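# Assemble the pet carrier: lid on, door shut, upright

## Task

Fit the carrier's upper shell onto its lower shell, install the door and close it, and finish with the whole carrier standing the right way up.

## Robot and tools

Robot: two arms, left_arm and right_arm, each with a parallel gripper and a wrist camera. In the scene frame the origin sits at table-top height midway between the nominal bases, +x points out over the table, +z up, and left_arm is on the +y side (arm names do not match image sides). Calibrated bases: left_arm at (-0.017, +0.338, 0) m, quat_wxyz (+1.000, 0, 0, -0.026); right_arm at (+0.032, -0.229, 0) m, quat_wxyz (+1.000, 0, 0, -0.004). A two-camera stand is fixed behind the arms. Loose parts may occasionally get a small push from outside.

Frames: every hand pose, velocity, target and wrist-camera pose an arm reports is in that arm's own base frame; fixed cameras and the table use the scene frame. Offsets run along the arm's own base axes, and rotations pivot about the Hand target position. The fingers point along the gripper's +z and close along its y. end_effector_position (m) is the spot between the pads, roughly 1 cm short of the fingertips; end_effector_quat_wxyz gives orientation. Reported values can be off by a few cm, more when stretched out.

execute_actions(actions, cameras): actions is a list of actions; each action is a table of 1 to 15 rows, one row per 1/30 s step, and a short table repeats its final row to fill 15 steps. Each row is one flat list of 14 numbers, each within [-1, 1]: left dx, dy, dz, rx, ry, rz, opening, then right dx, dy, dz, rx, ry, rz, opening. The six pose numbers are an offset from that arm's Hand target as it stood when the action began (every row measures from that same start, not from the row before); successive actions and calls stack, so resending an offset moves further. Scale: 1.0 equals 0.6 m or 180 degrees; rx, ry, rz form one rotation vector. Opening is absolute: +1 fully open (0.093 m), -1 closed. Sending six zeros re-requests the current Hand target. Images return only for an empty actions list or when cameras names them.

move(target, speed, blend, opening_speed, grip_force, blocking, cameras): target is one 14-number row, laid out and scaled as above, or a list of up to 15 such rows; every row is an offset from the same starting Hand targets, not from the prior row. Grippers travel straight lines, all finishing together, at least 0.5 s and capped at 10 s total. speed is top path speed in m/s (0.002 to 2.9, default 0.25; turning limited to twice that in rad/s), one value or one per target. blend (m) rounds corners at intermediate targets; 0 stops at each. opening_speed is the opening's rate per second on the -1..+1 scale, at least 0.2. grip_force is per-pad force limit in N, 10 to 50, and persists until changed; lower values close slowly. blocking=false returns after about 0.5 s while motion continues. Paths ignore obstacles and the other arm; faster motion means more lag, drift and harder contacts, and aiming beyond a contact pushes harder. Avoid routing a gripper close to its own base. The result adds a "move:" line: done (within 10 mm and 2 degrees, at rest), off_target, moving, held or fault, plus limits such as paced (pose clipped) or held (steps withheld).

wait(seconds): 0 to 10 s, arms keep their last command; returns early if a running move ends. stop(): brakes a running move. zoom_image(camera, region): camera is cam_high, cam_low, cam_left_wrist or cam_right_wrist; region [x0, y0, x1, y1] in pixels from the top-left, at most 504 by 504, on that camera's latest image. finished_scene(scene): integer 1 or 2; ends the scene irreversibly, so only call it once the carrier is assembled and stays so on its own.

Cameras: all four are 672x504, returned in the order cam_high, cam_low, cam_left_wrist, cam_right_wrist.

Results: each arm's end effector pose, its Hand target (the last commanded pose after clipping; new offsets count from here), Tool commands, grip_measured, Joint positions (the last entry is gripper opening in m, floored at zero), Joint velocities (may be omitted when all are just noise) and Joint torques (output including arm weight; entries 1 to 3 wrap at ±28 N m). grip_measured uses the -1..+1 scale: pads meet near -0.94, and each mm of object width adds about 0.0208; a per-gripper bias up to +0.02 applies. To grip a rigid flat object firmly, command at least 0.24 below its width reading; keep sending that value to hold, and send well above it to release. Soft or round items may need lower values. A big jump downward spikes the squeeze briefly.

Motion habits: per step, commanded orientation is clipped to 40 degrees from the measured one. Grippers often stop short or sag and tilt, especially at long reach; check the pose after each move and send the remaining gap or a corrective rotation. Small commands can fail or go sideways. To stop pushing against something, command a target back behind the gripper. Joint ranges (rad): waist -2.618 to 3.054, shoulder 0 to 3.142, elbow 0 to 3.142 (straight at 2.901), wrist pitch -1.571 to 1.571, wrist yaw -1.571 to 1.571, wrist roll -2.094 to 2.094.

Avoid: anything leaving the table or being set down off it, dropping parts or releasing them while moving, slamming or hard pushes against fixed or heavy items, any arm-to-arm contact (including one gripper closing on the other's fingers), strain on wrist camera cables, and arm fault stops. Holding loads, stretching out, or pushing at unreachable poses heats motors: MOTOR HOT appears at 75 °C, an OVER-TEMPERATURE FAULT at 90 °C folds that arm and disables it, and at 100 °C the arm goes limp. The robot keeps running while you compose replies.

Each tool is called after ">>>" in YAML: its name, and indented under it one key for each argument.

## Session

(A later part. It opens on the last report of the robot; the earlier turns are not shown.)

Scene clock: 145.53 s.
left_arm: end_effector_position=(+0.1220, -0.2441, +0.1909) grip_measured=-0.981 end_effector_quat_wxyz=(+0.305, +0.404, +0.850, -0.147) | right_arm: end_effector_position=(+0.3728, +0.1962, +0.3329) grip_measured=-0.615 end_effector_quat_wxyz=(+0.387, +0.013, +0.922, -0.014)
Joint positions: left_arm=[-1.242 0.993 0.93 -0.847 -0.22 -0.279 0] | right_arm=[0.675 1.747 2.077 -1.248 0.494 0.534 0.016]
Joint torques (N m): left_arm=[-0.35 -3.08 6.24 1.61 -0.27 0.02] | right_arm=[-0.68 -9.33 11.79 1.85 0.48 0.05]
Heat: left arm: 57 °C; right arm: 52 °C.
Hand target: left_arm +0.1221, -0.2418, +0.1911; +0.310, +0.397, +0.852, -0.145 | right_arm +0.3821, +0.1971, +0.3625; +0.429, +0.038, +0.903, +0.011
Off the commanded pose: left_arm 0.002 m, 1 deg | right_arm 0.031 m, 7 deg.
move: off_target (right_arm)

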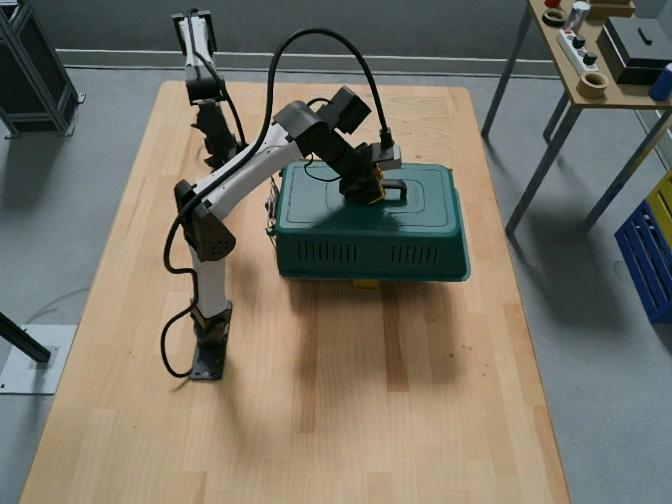

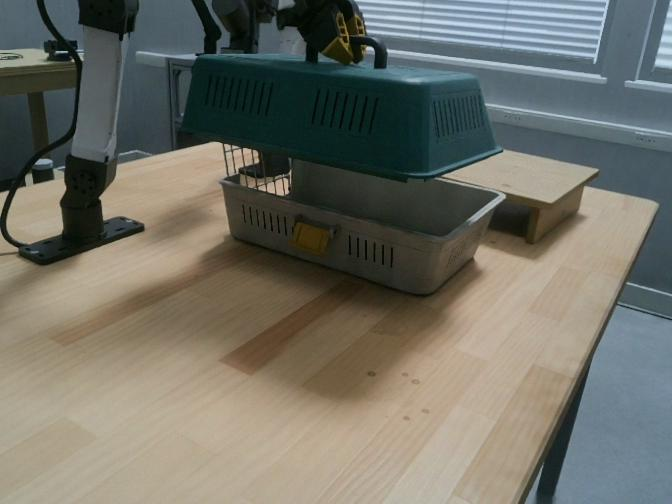

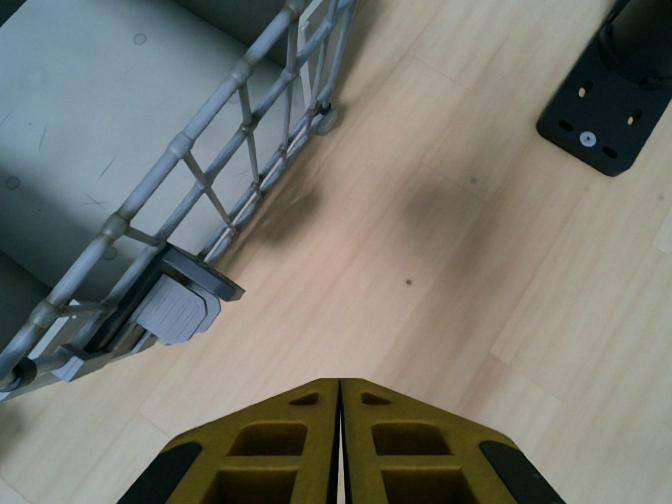

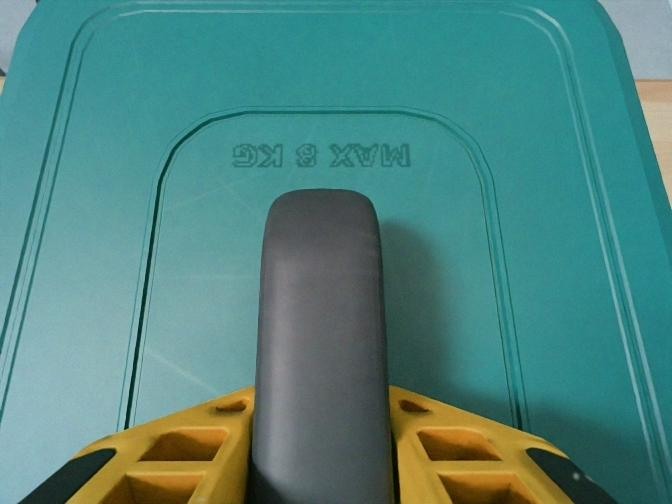

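>>> move:
  target: [0,0,0,0,0,0,-1,0.0,0.1,-0.05,0.008,0,0.012,-1]
  speed: 0.1
  cameras: ["all"]

>>> zoom_image:
  camera: "cam_high"
  region: [250, 150, 490, 300]

>>> zoom_image:
  camera: "cam_low"
  region: [170, 40, 520, 310]

Scene clock: 162.50 s.
left_arm: end_effector_position=(+0.1220, -0.2441, +0.1909) grip_measured=-0.981 end_effector_quat_wxyz=(+0.305, +0.404, +0.850, -0.147) | right_arm: end_effector_position=(+0.3711, +0.2526, +0.3064) grip_measured=-0.615 end_effector_quat_wxyz=(+0.383, +0.002, +0.924, +0.006)
Joint positions: left_arm=[-1.242 0.993 0.93 -0.847 -0.22 -0.279 0] | right_arm=[0.783 1.834 2.077 -1.189 0.515 0.617 0.016]
Joint torques (N m): left_arm=[-0.62 -3.32 6.12 1.62 -0.28 -0.04] | right_arm=[-0.03 -10.85 9.36 2.03 0.67 0.06]
Heat: left arm: 57 °C; right arm: 52 °C.
Hand target: left_arm +0.1221, -0.2418, +0.1911; +0.310, +0.397, +0.852, -0.145 | right_arm +0.3822, +0.2569, +0.3325; +0.428, +0.026, +0.903, +0.030
Off the commanded pose: left_arm 0.002 m, 1 deg | right_arm 0.029 m, 7 deg.
move: off_target (right_arm)

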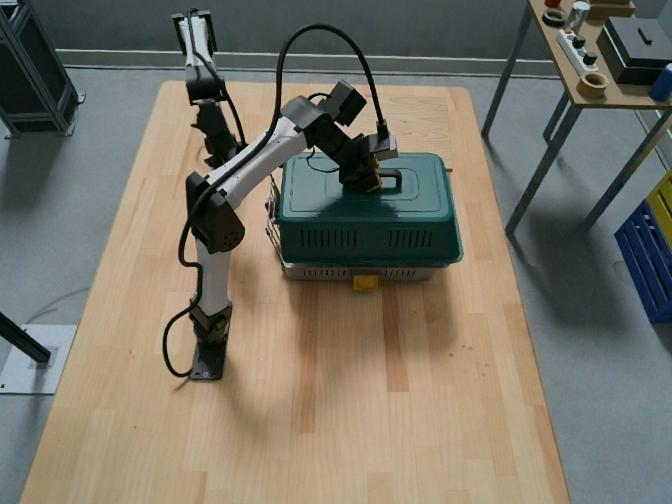

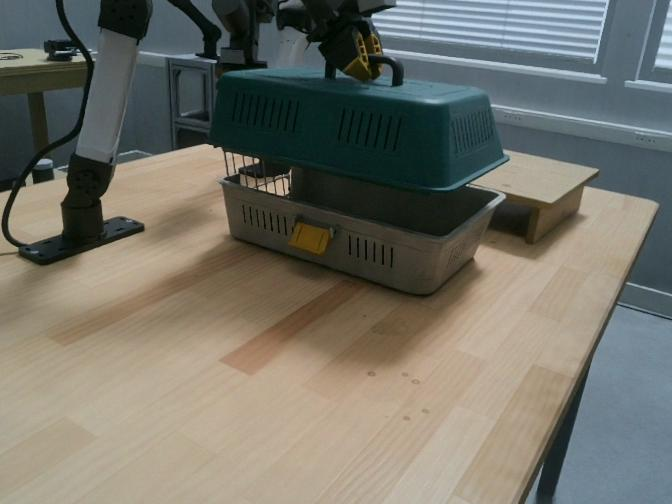

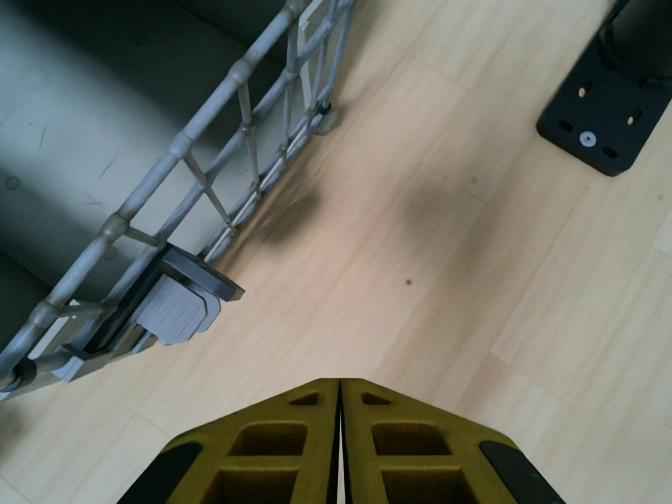

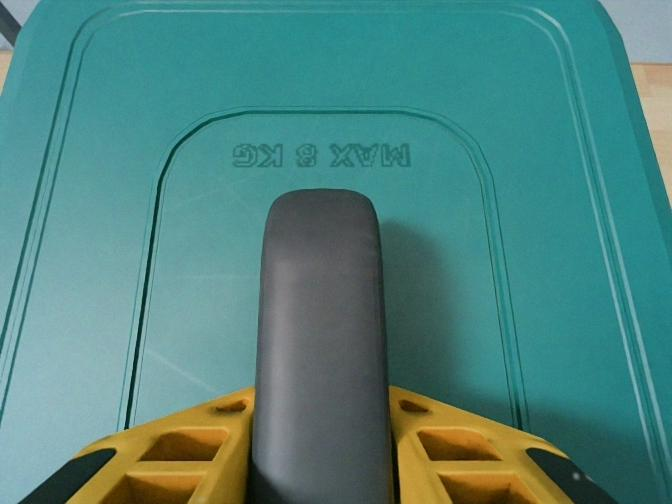

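Scaled by 2.100 from the camera's 672x504 image, which has a finer 960x720 frame.

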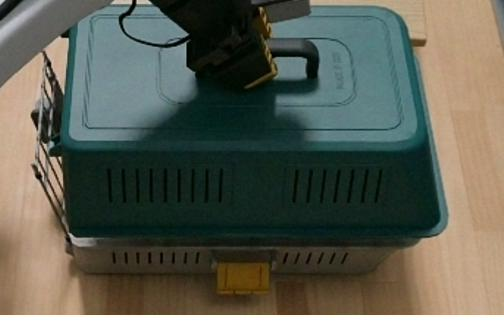

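Scaled by 1.440 from the camera's 672x504 image, which has a finer 960x720 frame.

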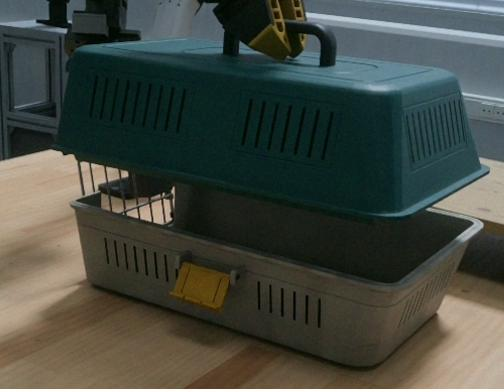

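>>> move:
  target: [0,0,0,0,0,0,-1,-0.007,0.042,0,0,0,0,-1]
  speed: 0.1
  cameras: ["cam_high","cam_low"]

>>> zoom_image:
  camera: "cam_high"
  region: [250, 150, 490, 300]

>>> zoom_image:
  camera: "cam_low"
  region: [170, 40, 520, 310]

Scene clock: 167.53 s.
left_arm: end_effector_position=(+0.1220, -0.2441, +0.1909) grip_measured=-0.981 end_effector_quat_wxyz=(+0.305, +0.404, +0.850, -0.147) | right_arm: end_effector_position=(+0.3686, +0.2800, +0.3019) grip_measured=-0.615 end_effector_quat_wxyz=(+0.386, +0.000, +0.922, +0.007)
Joint positions: left_arm=[-1.242 0.993 0.93 -0.847 -0.22 -0.279 0] | right_arm=[0.841 1.911 2.16 -1.215 0.55 0.666 0.016]
Joint torques (N m): left_arm=[-0.39 -3.43 6.2 1.6 -0.3 0] | right_arm=[-0.17 -11.07 12.01 1.72 0.71 0.07]
Heat: left arm: 57 °C; right arm: 51 °C.
Hand target: left_arm +0.1221, -0.2418, +0.1911; +0.310, +0.397, +0.852, -0.145 | right_arm +0.3780, +0.2822, +0.3325; +0.428, +0.026, +0.903, +0.030
Off the commanded pose: left_arm 0.002 m, 1 deg | right_arm 0.032 m, 7 deg.
move: off_target (right_arm)
Images, in order (width x height): cam_high 672x504, cam_low 672x504.

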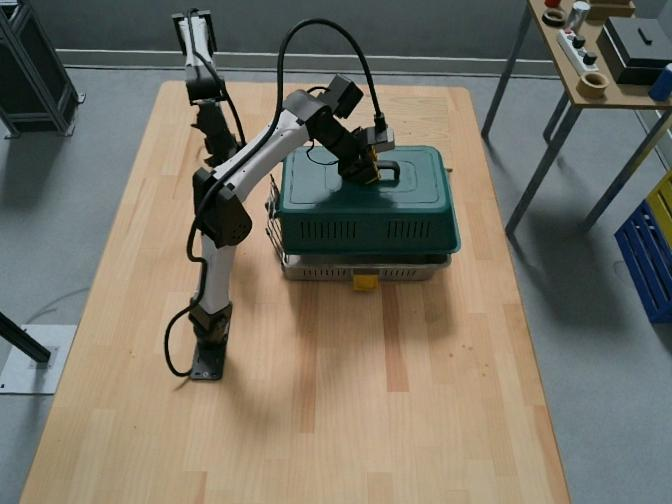

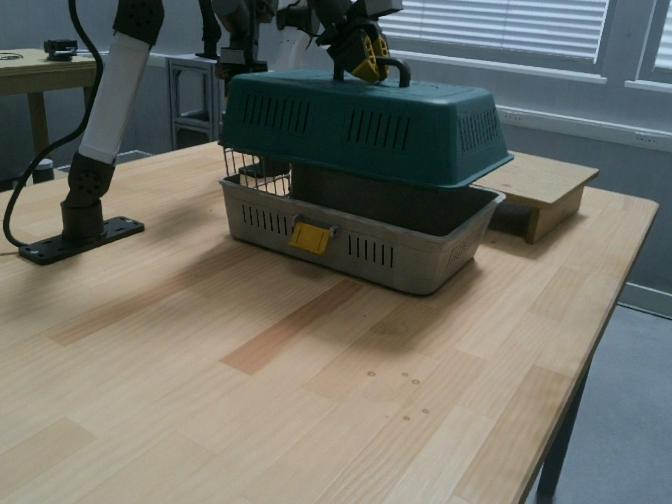

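Scaled by 2.100 from the camera's 672x504 image, which has a finer 960x720 frame.

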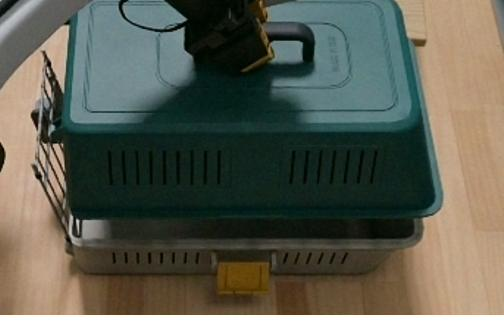

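Scaled by 1.440 from the camera's 672x504 image, which has a finer 960x720 frame.

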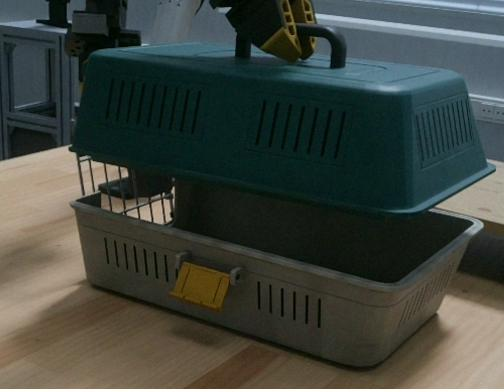

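>>> move:
  target: [0.11,-0.155,-0.01,0,0,0,-1,0,0,0,0,0,0,-1]
  speed: 0.1
  cameras: ["cam_high","cam_low","cam_left_wrist"]

>>> zoom_image:
  camera: "cam_low"
  region: [170, 90, 310, 230]

Scene clock: 177.20 s.
left_arm: end_effector_position=(+0.1811, -0.3221, +0.1702) grip_measured=-0.981 end_effector_quat_wxyz=(+0.291, +0.398, +0.861, -0.128) | right_arm: end_effector_position=(+0.3685, +0.2799, +0.3018) grip_measured=-0.615 end_effector_quat_wxyz=(+0.386, +0.000, +0.922, +0.007)
Joint positions: left_arm=[-1.137 1.403 1.126 -0.669 -0.173 -0.215 0] | right_arm=[0.841 1.911 2.16 -1.216 0.55 0.666 0.016]
Joint torques (N m): left_arm=[0.68 -5.15 9.89 1.88 -0.02 0.3] | right_arm=[-0.16 -11.06 12 1.73 0.72 0.07]
Heat: left arm: 57 °C; right arm: 51 °C.
Hand target: left_arm +0.1881, -0.3348, +0.1851; +0.310, +0.397, +0.852, -0.145 | right_arm +0.3780, +0.2822, +0.3324; +0.428, +0.026, +0.903, +0.030
Off the commanded pose: left_arm 0.021 m, 3 deg | right_arm 0.032 m, 7 deg.
move: off_target (left_arm, right_arm)
Images, in order (width x height): cam_high 672x504, cam_low 672x504, cam_left_wrist 672x504.

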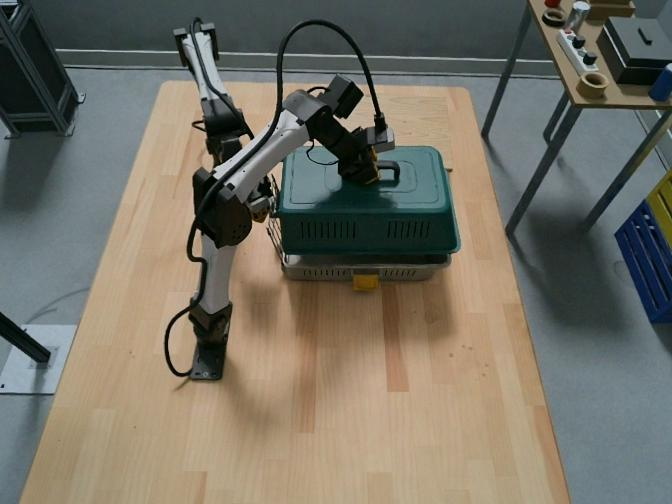

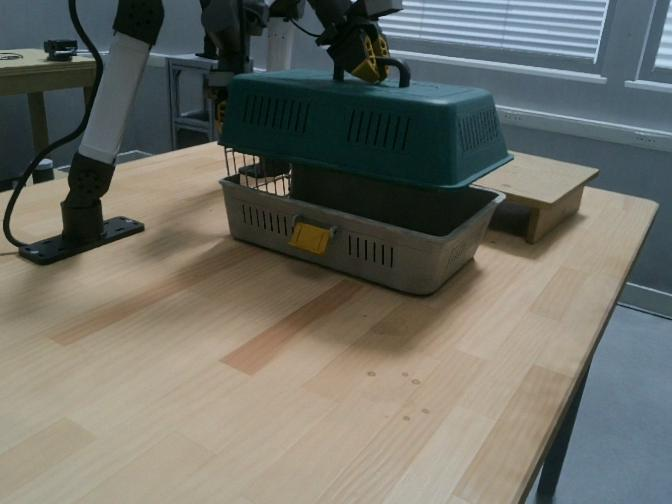

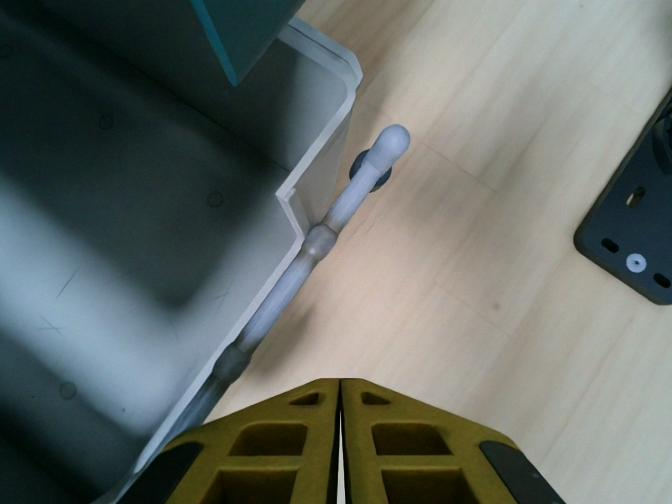

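Scaled by 3.600 from the camera's 672x504 image, which has a finer 960x720 frame.

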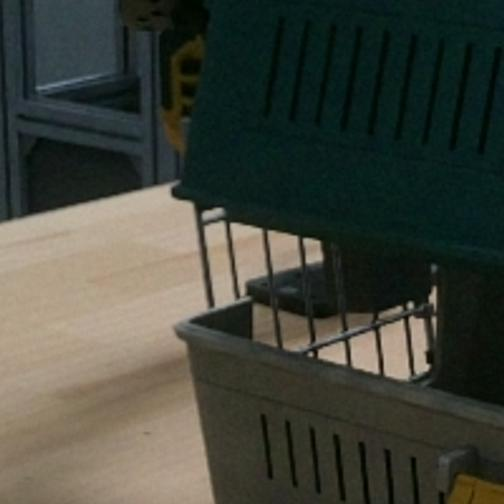

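>>> move:
  target: [0.033,0,0,0,0,0,-1,-0.007,0,-0.03,0,0,0,-1]
  speed: 0.05
  cameras: ["cam_high","cam_low","cam_left_wrist"]

>>> zoom_image:
  camera: "cam_low"
  region: [170, 60, 310, 230]

>>> zoom_image:
  camera: "cam_high"
  region: [250, 160, 350, 290]

Scene clock: 186.07 s.
left_arm: end_effector_position=(+0.2007, -0.3225, +0.1707) grip_measured=-0.981 end_effector_quat_wxyz=(+0.291, +0.397, +0.861, -0.129) | right_arm: end_effector_position=(+0.3707, +0.2838, +0.2752) grip_measured=-0.615 end_effector_quat_wxyz=(+0.377, +0.000, +0.926, -0.004)
Joint positions: left_arm=[-1.074 1.435 1.153 -0.654 -0.135 -0.166 0] | right_arm=[0.845 1.911 2.06 -1.151 0.555 0.678 0.016]
Joint torques (N m): left_arm=[0.64 -5.35 10 1.89 0.04 0.31] | right_arm=[0.27 -16.66 7.45 1.86 0.73 0.04]
Heat: left arm: 59 °C; right arm: 52 °C.
Hand target: left_arm +0.2079, -0.3348, +0.1850; +0.310, +0.397, +0.852, -0.145 | right_arm +0.3738, +0.2822, +0.3145; +0.428, +0.026, +0.903, +0.030
Off the commanded pose: left_arm 0.020 m, 3 deg | right_arm 0.039 m, 8 deg.
move: off_target (left_arm, right_arm)
Images, in order (width x height): cam_high 672x504, cam_low 672x504, cam_left_wrist 672x504.

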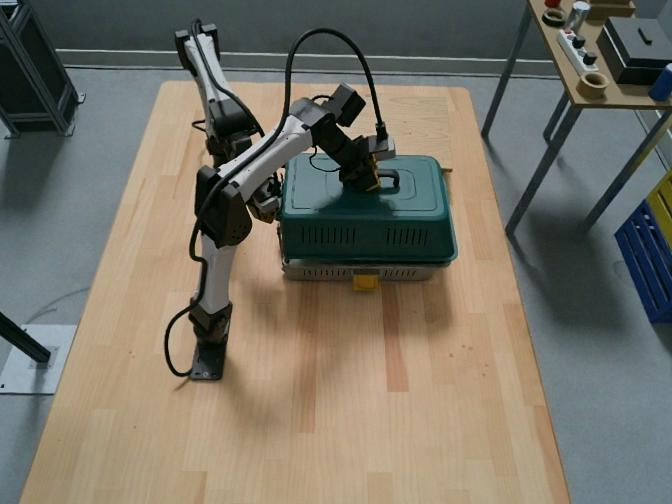

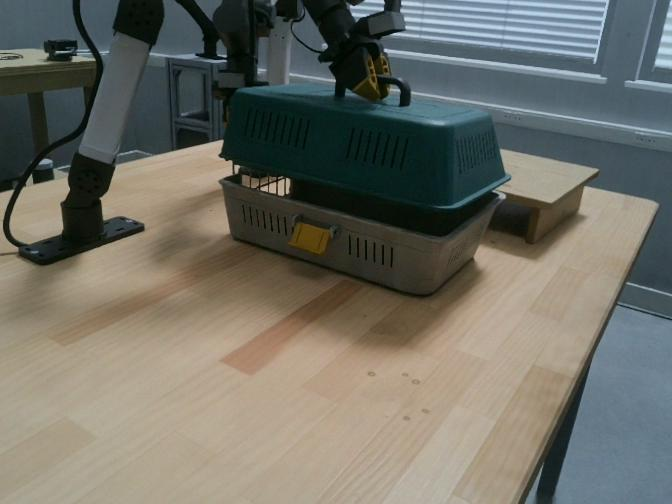

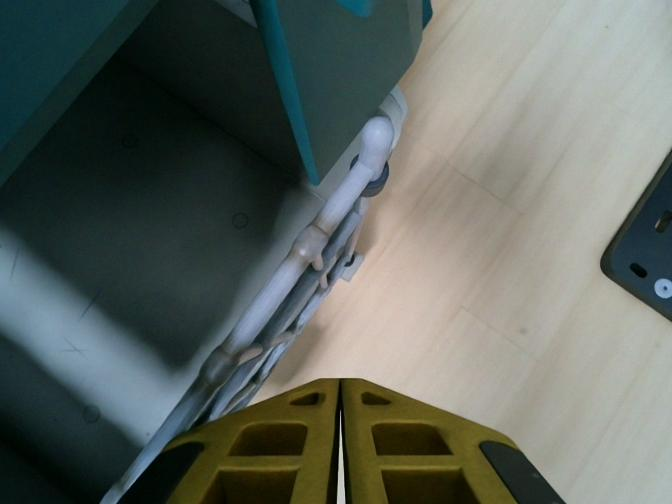

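Scaled by 2.965 from the camera's 672x504 image, which has a finer 960x720 frame.

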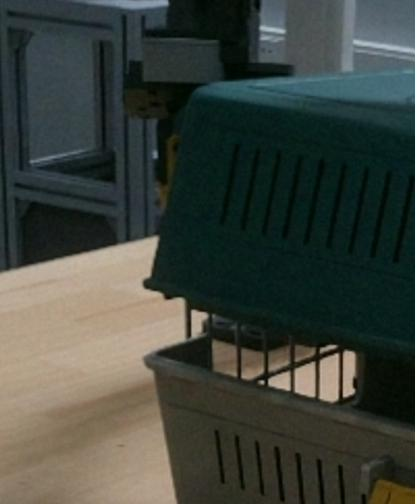

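Scaled by 3.877 from the camera's 672x504 image, which has a finer 960x720 frame.

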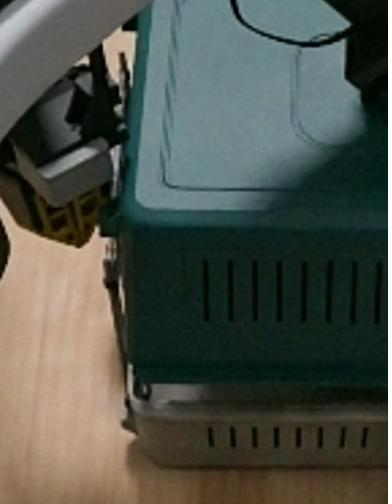

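>>> zoom_image:
  camera: "cam_left_wrist"
  region: [200, 0, 500, 300]

Scaled by 1.680 from the camera's 672x504 image, which has a finer 960x720 frame.

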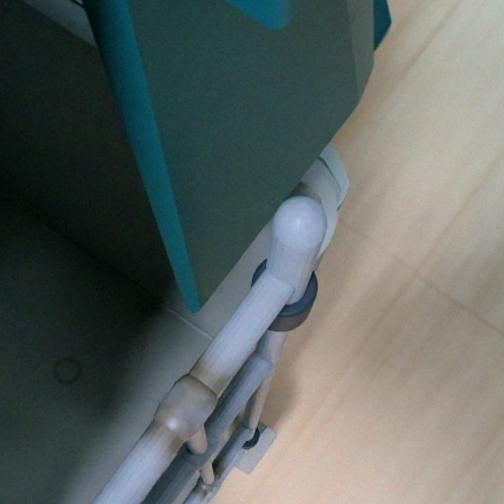

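>>> zoom_image:
  camera: "cam_high"
  region: [262, 195, 302, 275]

Scaled by 6.300 from the camera's 672x504 image, which has a finer 960x720 frame.

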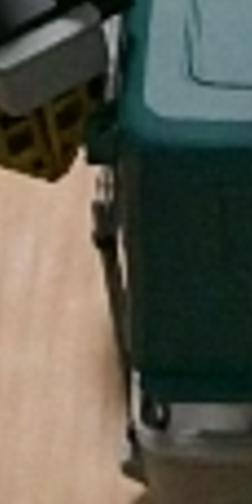

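>>> zoom_image:
  camera: "cam_high"
  region: [270, 235, 470, 295]

>>> zoom_image:
  camera: "cam_low"
  region: [210, 140, 520, 300]

Scaled by 2.520 from the camera's 672x504 image, which has a finer 960x720 frame.

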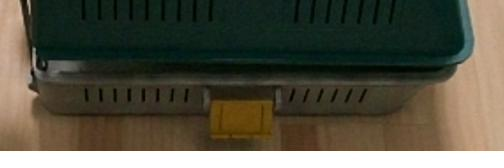

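Scaled by 1.626 from the camera's 672x504 image, which has a finer 960x720 frame.

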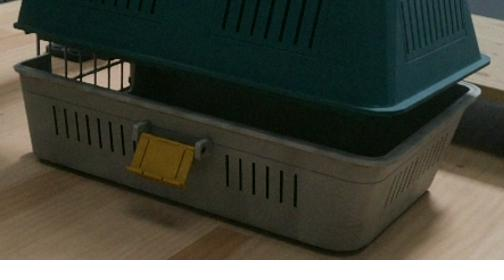

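>>> move:
  target: [0.002,0,0,0,0,0,-1,-0.007,0.002,-0.016,0,0,0.009,-1]
  speed: 0.05
  cameras: ["cam_high","cam_low","cam_left_wrist"]

>>> zoom_image:
  camera: "cam_high"
  region: [270, 235, 470, 295]

>>> zoom_image:
  camera: "cam_low"
  region: [210, 140, 520, 300]

>>> zoom_image:
  camera: "cam_high"
  region: [262, 195, 302, 275]

Scene clock: 206.47 s.
left_arm: end_effector_position=(+0.2015, -0.3220, +0.1707) grip_measured=-0.981 end_effector_quat_wxyz=(+0.291, +0.397, +0.861, -0.129) | right_arm: end_effector_position=(+0.3668, +0.2823, +0.2676) grip_measured=-0.615 end_effector_quat_wxyz=(+0.381, -0.001, +0.925, +0.001)
Joint positions: left_arm=[-1.07 1.435 1.153 -0.654 -0.132 -0.164 0] | right_arm=[0.849 1.865 1.959 -1.082 0.555 0.675 0.016]
Joint torques (N m): left_arm=[0.54 -5.29 9.98 1.91 0.08 0.31] | right_arm=[0.25 -16.03 7.68 1.92 0.58 -0.14]
Heat: left arm: 62 °C; right arm: 50 °C.
Hand target: left_arm +0.2092, -0.3348, +0.1850; +0.310, +0.397, +0.852, -0.145 | right_arm +0.3696, +0.2835, +0.3047; +0.427, +0.013, +0.903, +0.036
Off the commanded pose: left_arm 0.021 m, 3 deg | right_arm 0.037 m, 7 deg.
move: off_target (left_arm, right_arm)
Images, in order (width x height): cam_high 672x504, cam_low 672x504, cam_left_wrist 672x504.

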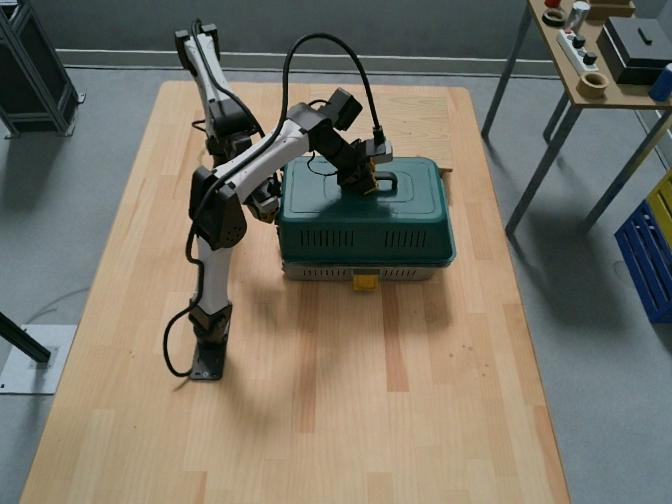

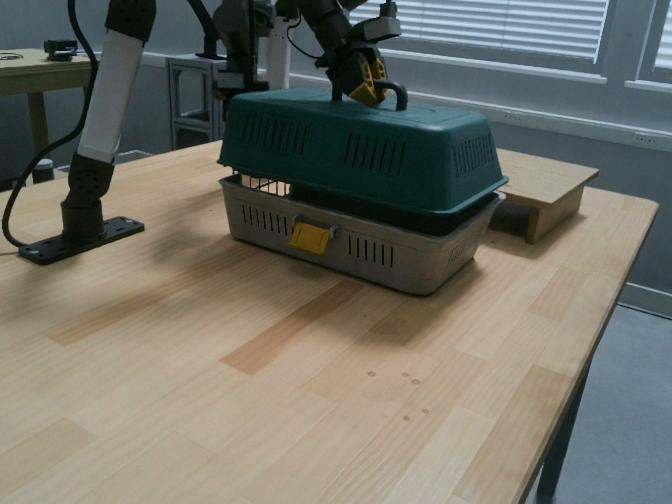

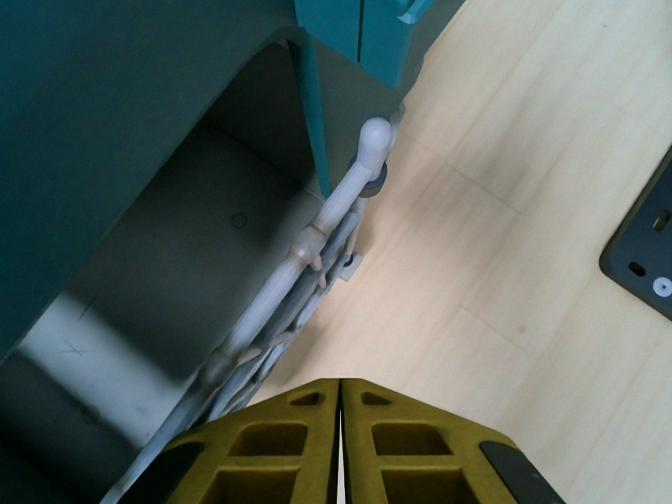

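Scaled by 2.520 from the camera's 672x504 image, which has a finer 960x720 frame.

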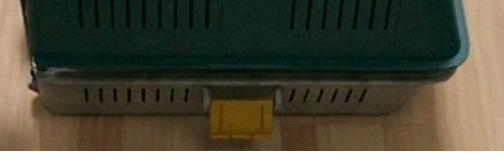

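Scaled by 1.626 from the camera's 672x504 image, which has a finer 960x720 frame.

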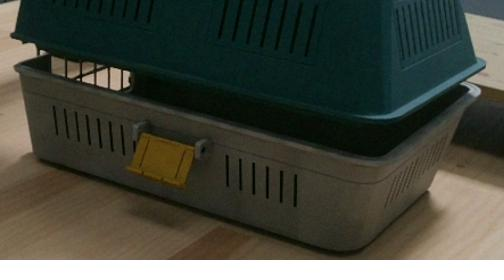

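Scaled by 6.300 from the camera's 672x504 image, which has a finer 960x720 frame.

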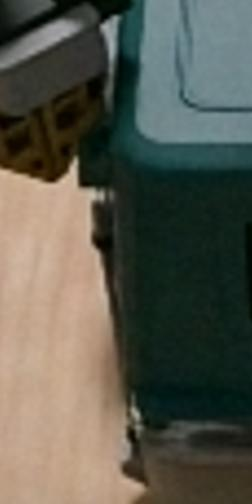

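>>> zoom_image:
  camera: "cam_left_wrist"
  region: [280, 0, 460, 200]

Scaled by 2.520 from the camera's 672x504 image, which has a finer 960x720 frame.

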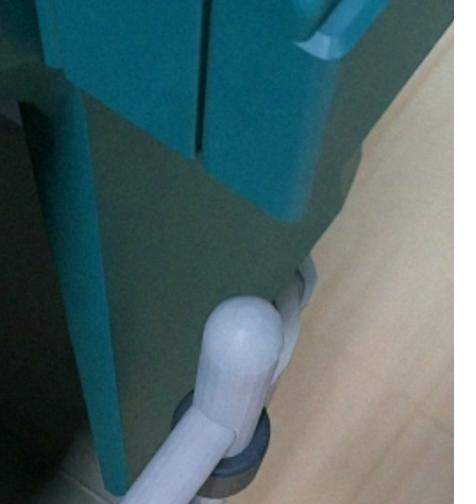

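>>> move:
  target: [0,0,0.005,-0.08,-0.067,0,-1,0,0,0,0,0,0,-1]
  speed: 0.1
  cameras: ["cam_high","cam_left_wrist"]

>>> zoom_image:
  camera: "cam_left_wrist"
  region: [250, 0, 490, 280]

Scene clock: 218.80 s.
left_arm: end_effector_position=(+0.2081, -0.3333, +0.1732) grip_measured=-0.981 end_effector_quat_wxyz=(+0.419, +0.371, +0.804, -0.201) | right_arm: end_effector_position=(+0.3668, +0.2823, +0.2676) grip_measured=-0.615 end_effector_quat_wxyz=(+0.381, -0.002, +0.925, +0.001)
Joint positions: left_arm=[-1.085 1.302 0.835 -0.147 -0.168 -0.133 0] | right_arm=[0.849 1.865 1.959 -1.082 0.555 0.675 0.016]
Joint velocities: left_arm=[within noise] | right_arm=[0.027 -0.002 0.007 -0.051 0.007 -0.154 -0.001]
Joint torques (N m): left_arm=[-0.28 -7.73 6.49 2.38 -0.19 0.32] | right_arm=[0.23 -16.08 7.65 1.93 0.58 -0.15]
Heat: left arm: 63 °C; right arm: 54 °C.
Hand target: left_arm +0.2092, -0.3348, +0.1880; +0.445, +0.368, +0.790, -0.208 | right_arm +0.3695, +0.2834, +0.3047; +0.427, +0.013, +0.903, +0.036
Off the commanded pose: left_arm 0.015 m, 3 deg | right_arm 0.037 m, 7 deg.
move: off_target (left_arm, right_arm)
Images, in order (width x height): cam_high 672x504, cam_left_wrist 672x504.

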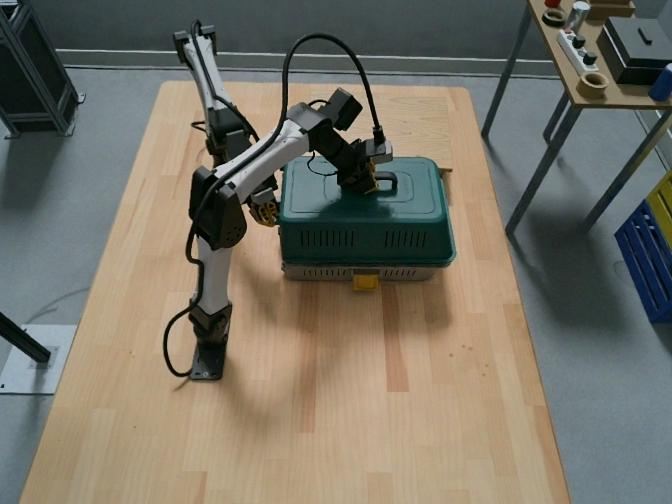

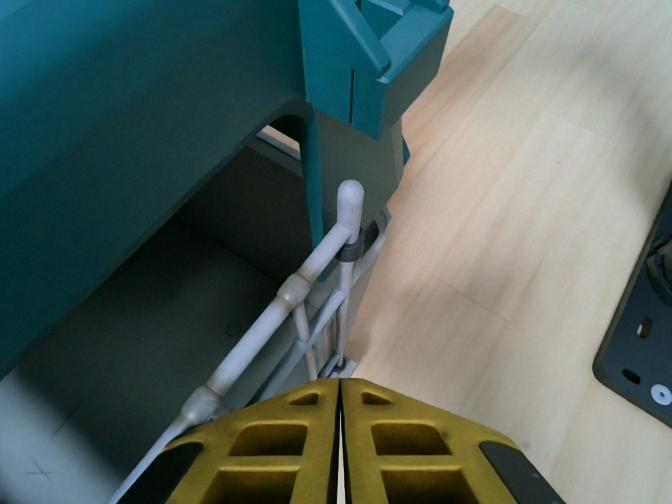

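Scaled by 1.800 from the camera's 672x504 image, which has a finer 960x720 frame.

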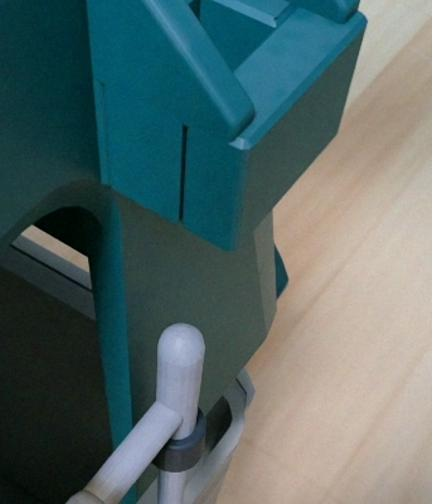

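>>> move:
  target: [0,0,0,0,0,0,-1,0,0,-0.025,0,0,0,-1]
  speed: 0.05
  cameras: ["cam_high","cam_low","cam_left_wrist"]

>>> zoom_image:
  camera: "cam_left_wrist"
  region: [250, 0, 490, 280]

>>> zoom_image:
  camera: "cam_high"
  region: [270, 235, 470, 295]

>>> zoom_image:
  camera: "cam_low"
  region: [210, 140, 520, 300]

Scene clock: 225.87 s.
left_arm: end_effector_position=(+0.2082, -0.3334, +0.1734) grip_measured=-0.981 end_effector_quat_wxyz=(+0.420, +0.371, +0.804, -0.201) | right_arm: end_effector_position=(+0.3660, +0.2815, +0.2530) grip_measured=-0.615 end_effector_quat_wxyz=(+0.381, -0.002, +0.925, +0.001)
Joint positions: left_arm=[-1.085 1.302 0.835 -0.146 -0.168 -0.133 0] | right_arm=[0.849 1.839 1.865 -1.012 0.554 0.675 0.016]
Joint torques (N m): left_arm=[-0.31 -7.79 6.65 2.38 -0.23 0.33] | right_arm=[0.24 -15.83 7.88 1.92 0.59 -0.15]
Heat: left arm: 62 °C; right arm: 55 °C.
Hand target: left_arm +0.2091, -0.3348, +0.1880; +0.444, +0.368, +0.790, -0.208 | right_arm +0.3696, +0.2834, +0.2899; +0.427, +0.013, +0.903, +0.036
Off the commanded pose: left_arm 0.015 m, 3 deg | right_arm 0.037 m, 7 deg.
move: off_target (left_arm, right_arm)
Images, in order (width x height): cam_high 672x504, cam_low 672x504, cam_left_wrist 672x504.

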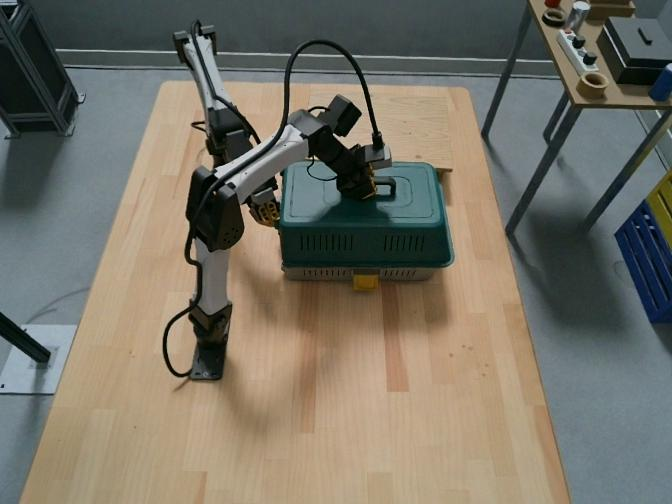

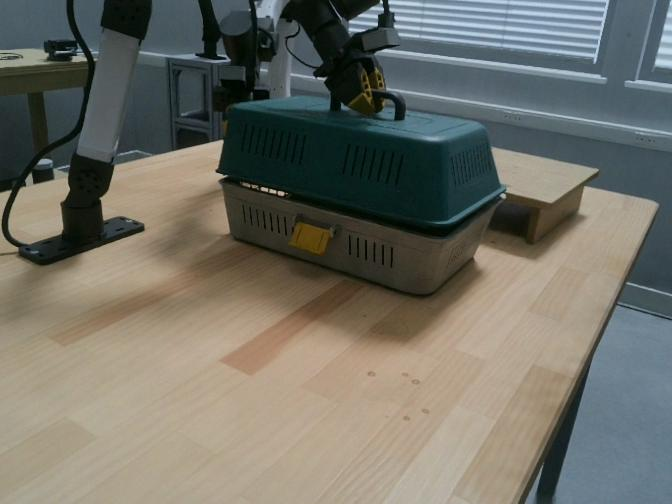

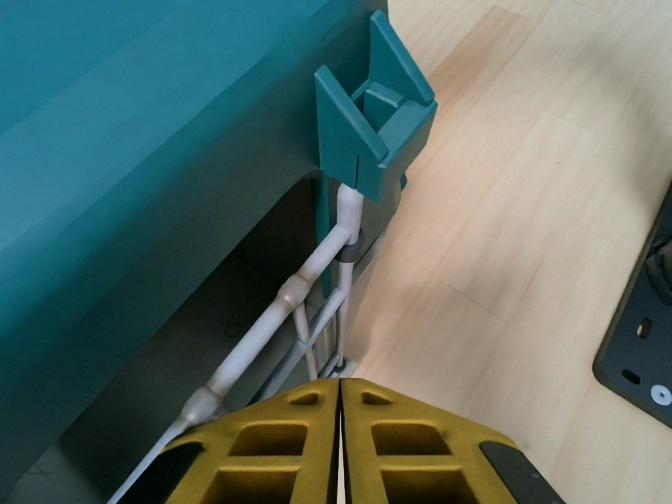

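Scaled by 1.800 from the camera's 672x504 image, which has a finer 960x720 frame.

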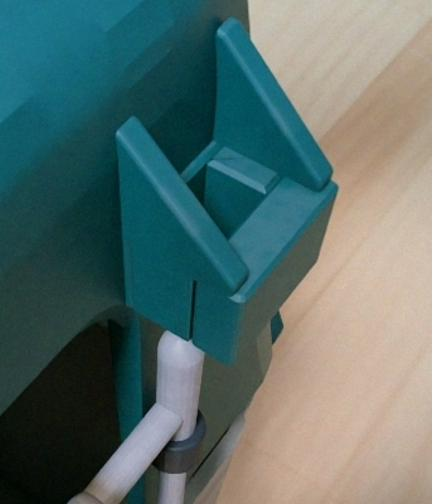

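Scaled by 2.520 from the camera's 672x504 image, which has a finer 960x720 frame.

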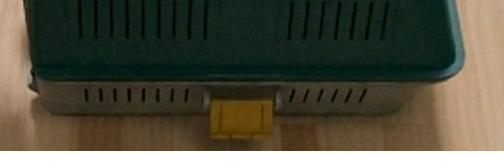

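Scaled by 1.626 from the camera's 672x504 image, which has a finer 960x720 frame.

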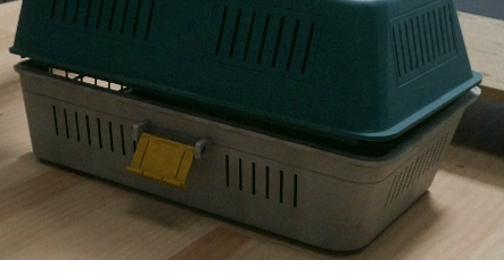

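>>> move:
  target: [0,0,0,0,0,0,-1,0,0.015,0.01,0,0,0,-1]
  speed: 0.05
  cameras: ["cam_high","cam_low","cam_left_wrist"]

>>> zoom_image:
  camera: "cam_left_wrist"
  region: [250, 0, 490, 280]

>>> zoom_image:
  camera: "cam_high"
  region: [270, 235, 470, 295]

>>> zoom_image:
  camera: "cam_low"
  region: [210, 140, 520, 300]

Scene clock: 239.07 s.
left_arm: end_effector_position=(+0.2082, -0.3334, +0.1734) grip_measured=-0.981 end_effector_quat_wxyz=(+0.420, +0.371, +0.804, -0.201) | right_arm: end_effector_position=(+0.3618, +0.2875, +0.2581) grip_measured=-0.615 end_effector_quat_wxyz=(+0.384, -0.008, +0.923, +0.007)
Joint positions: left_arm=[-1.085 1.302 0.835 -0.146 -0.168 -0.133 0] | right_arm=[0.864 1.839 1.882 -1.021 0.554 0.675 0.016]
Joint torques (N m): left_arm=[-0.27 -7.69 6.53 2.36 -0.18 0.33] | right_arm=[0.32 -12.36 12.67 1.66 0.68 -0.02]
Heat: left arm: 60 °C; right arm: 52 °C.
Hand target: left_arm +0.2091, -0.3348, +0.1880; +0.444, +0.368, +0.790, -0.208 | right_arm +0.3695, +0.2925, +0.2957; +0.427, +0.013, +0.903, +0.036
Off the commanded pose: left_arm 0.015 m, 3 deg | right_arm 0.039 m, 7 deg.
move: off_target (left_arm, right_arm)
Images, in order (width x height): cam_high 672x504, cam_low 672x504, cam_left_wrist 672x504.

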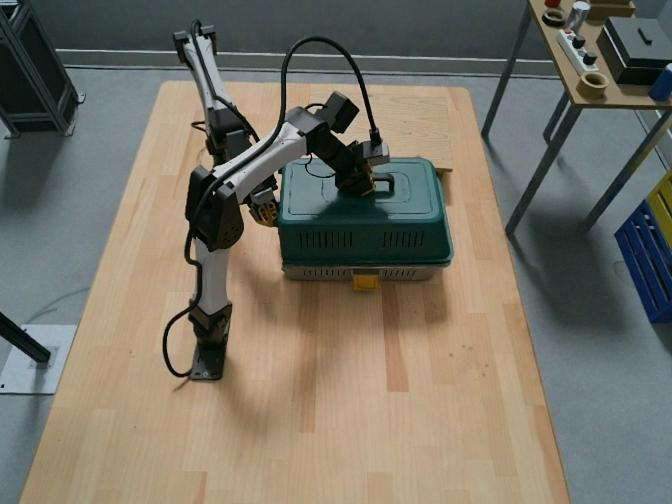

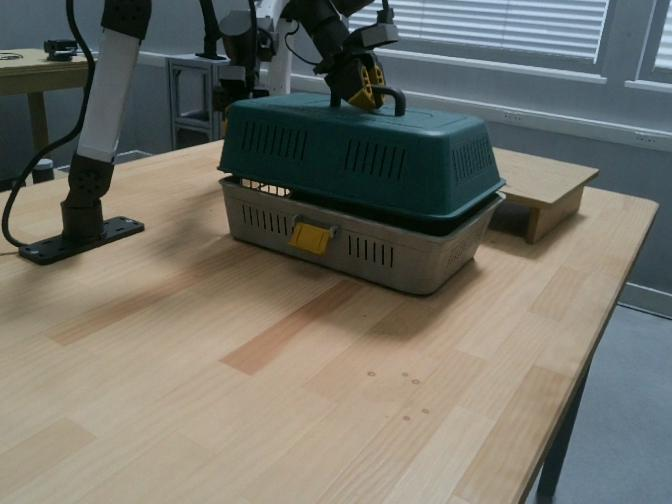

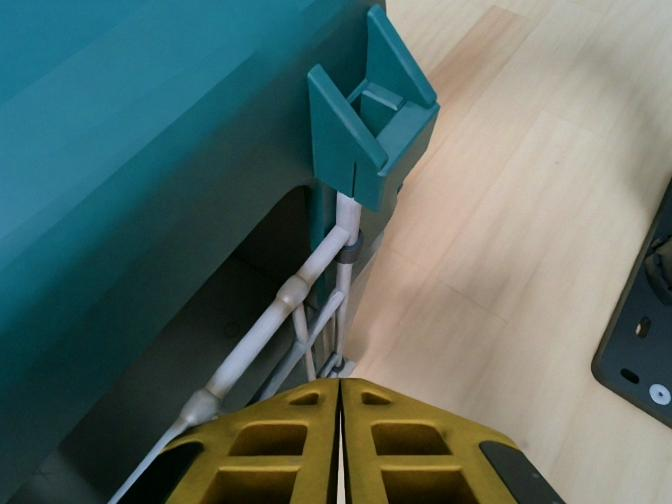

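Scaled by 1.800 from the camera's 672x504 image, which has a finer 960x720 frame.

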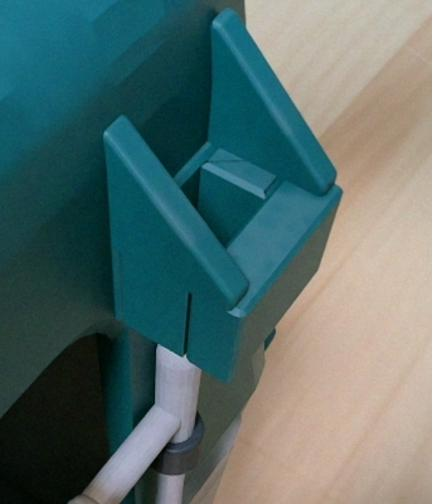

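Scaled by 2.520 from the camera's 672x504 image, which has a finer 960x720 frame.

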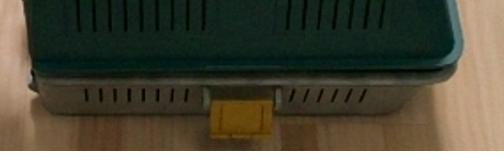

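Scaled by 1.626 from the camera's 672x504 image, which has a finer 960x720 frame.

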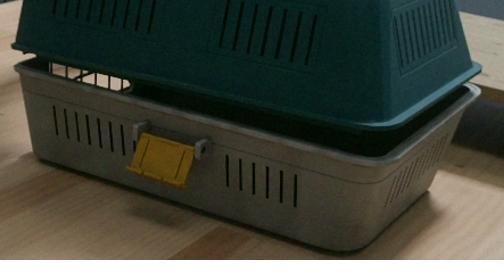

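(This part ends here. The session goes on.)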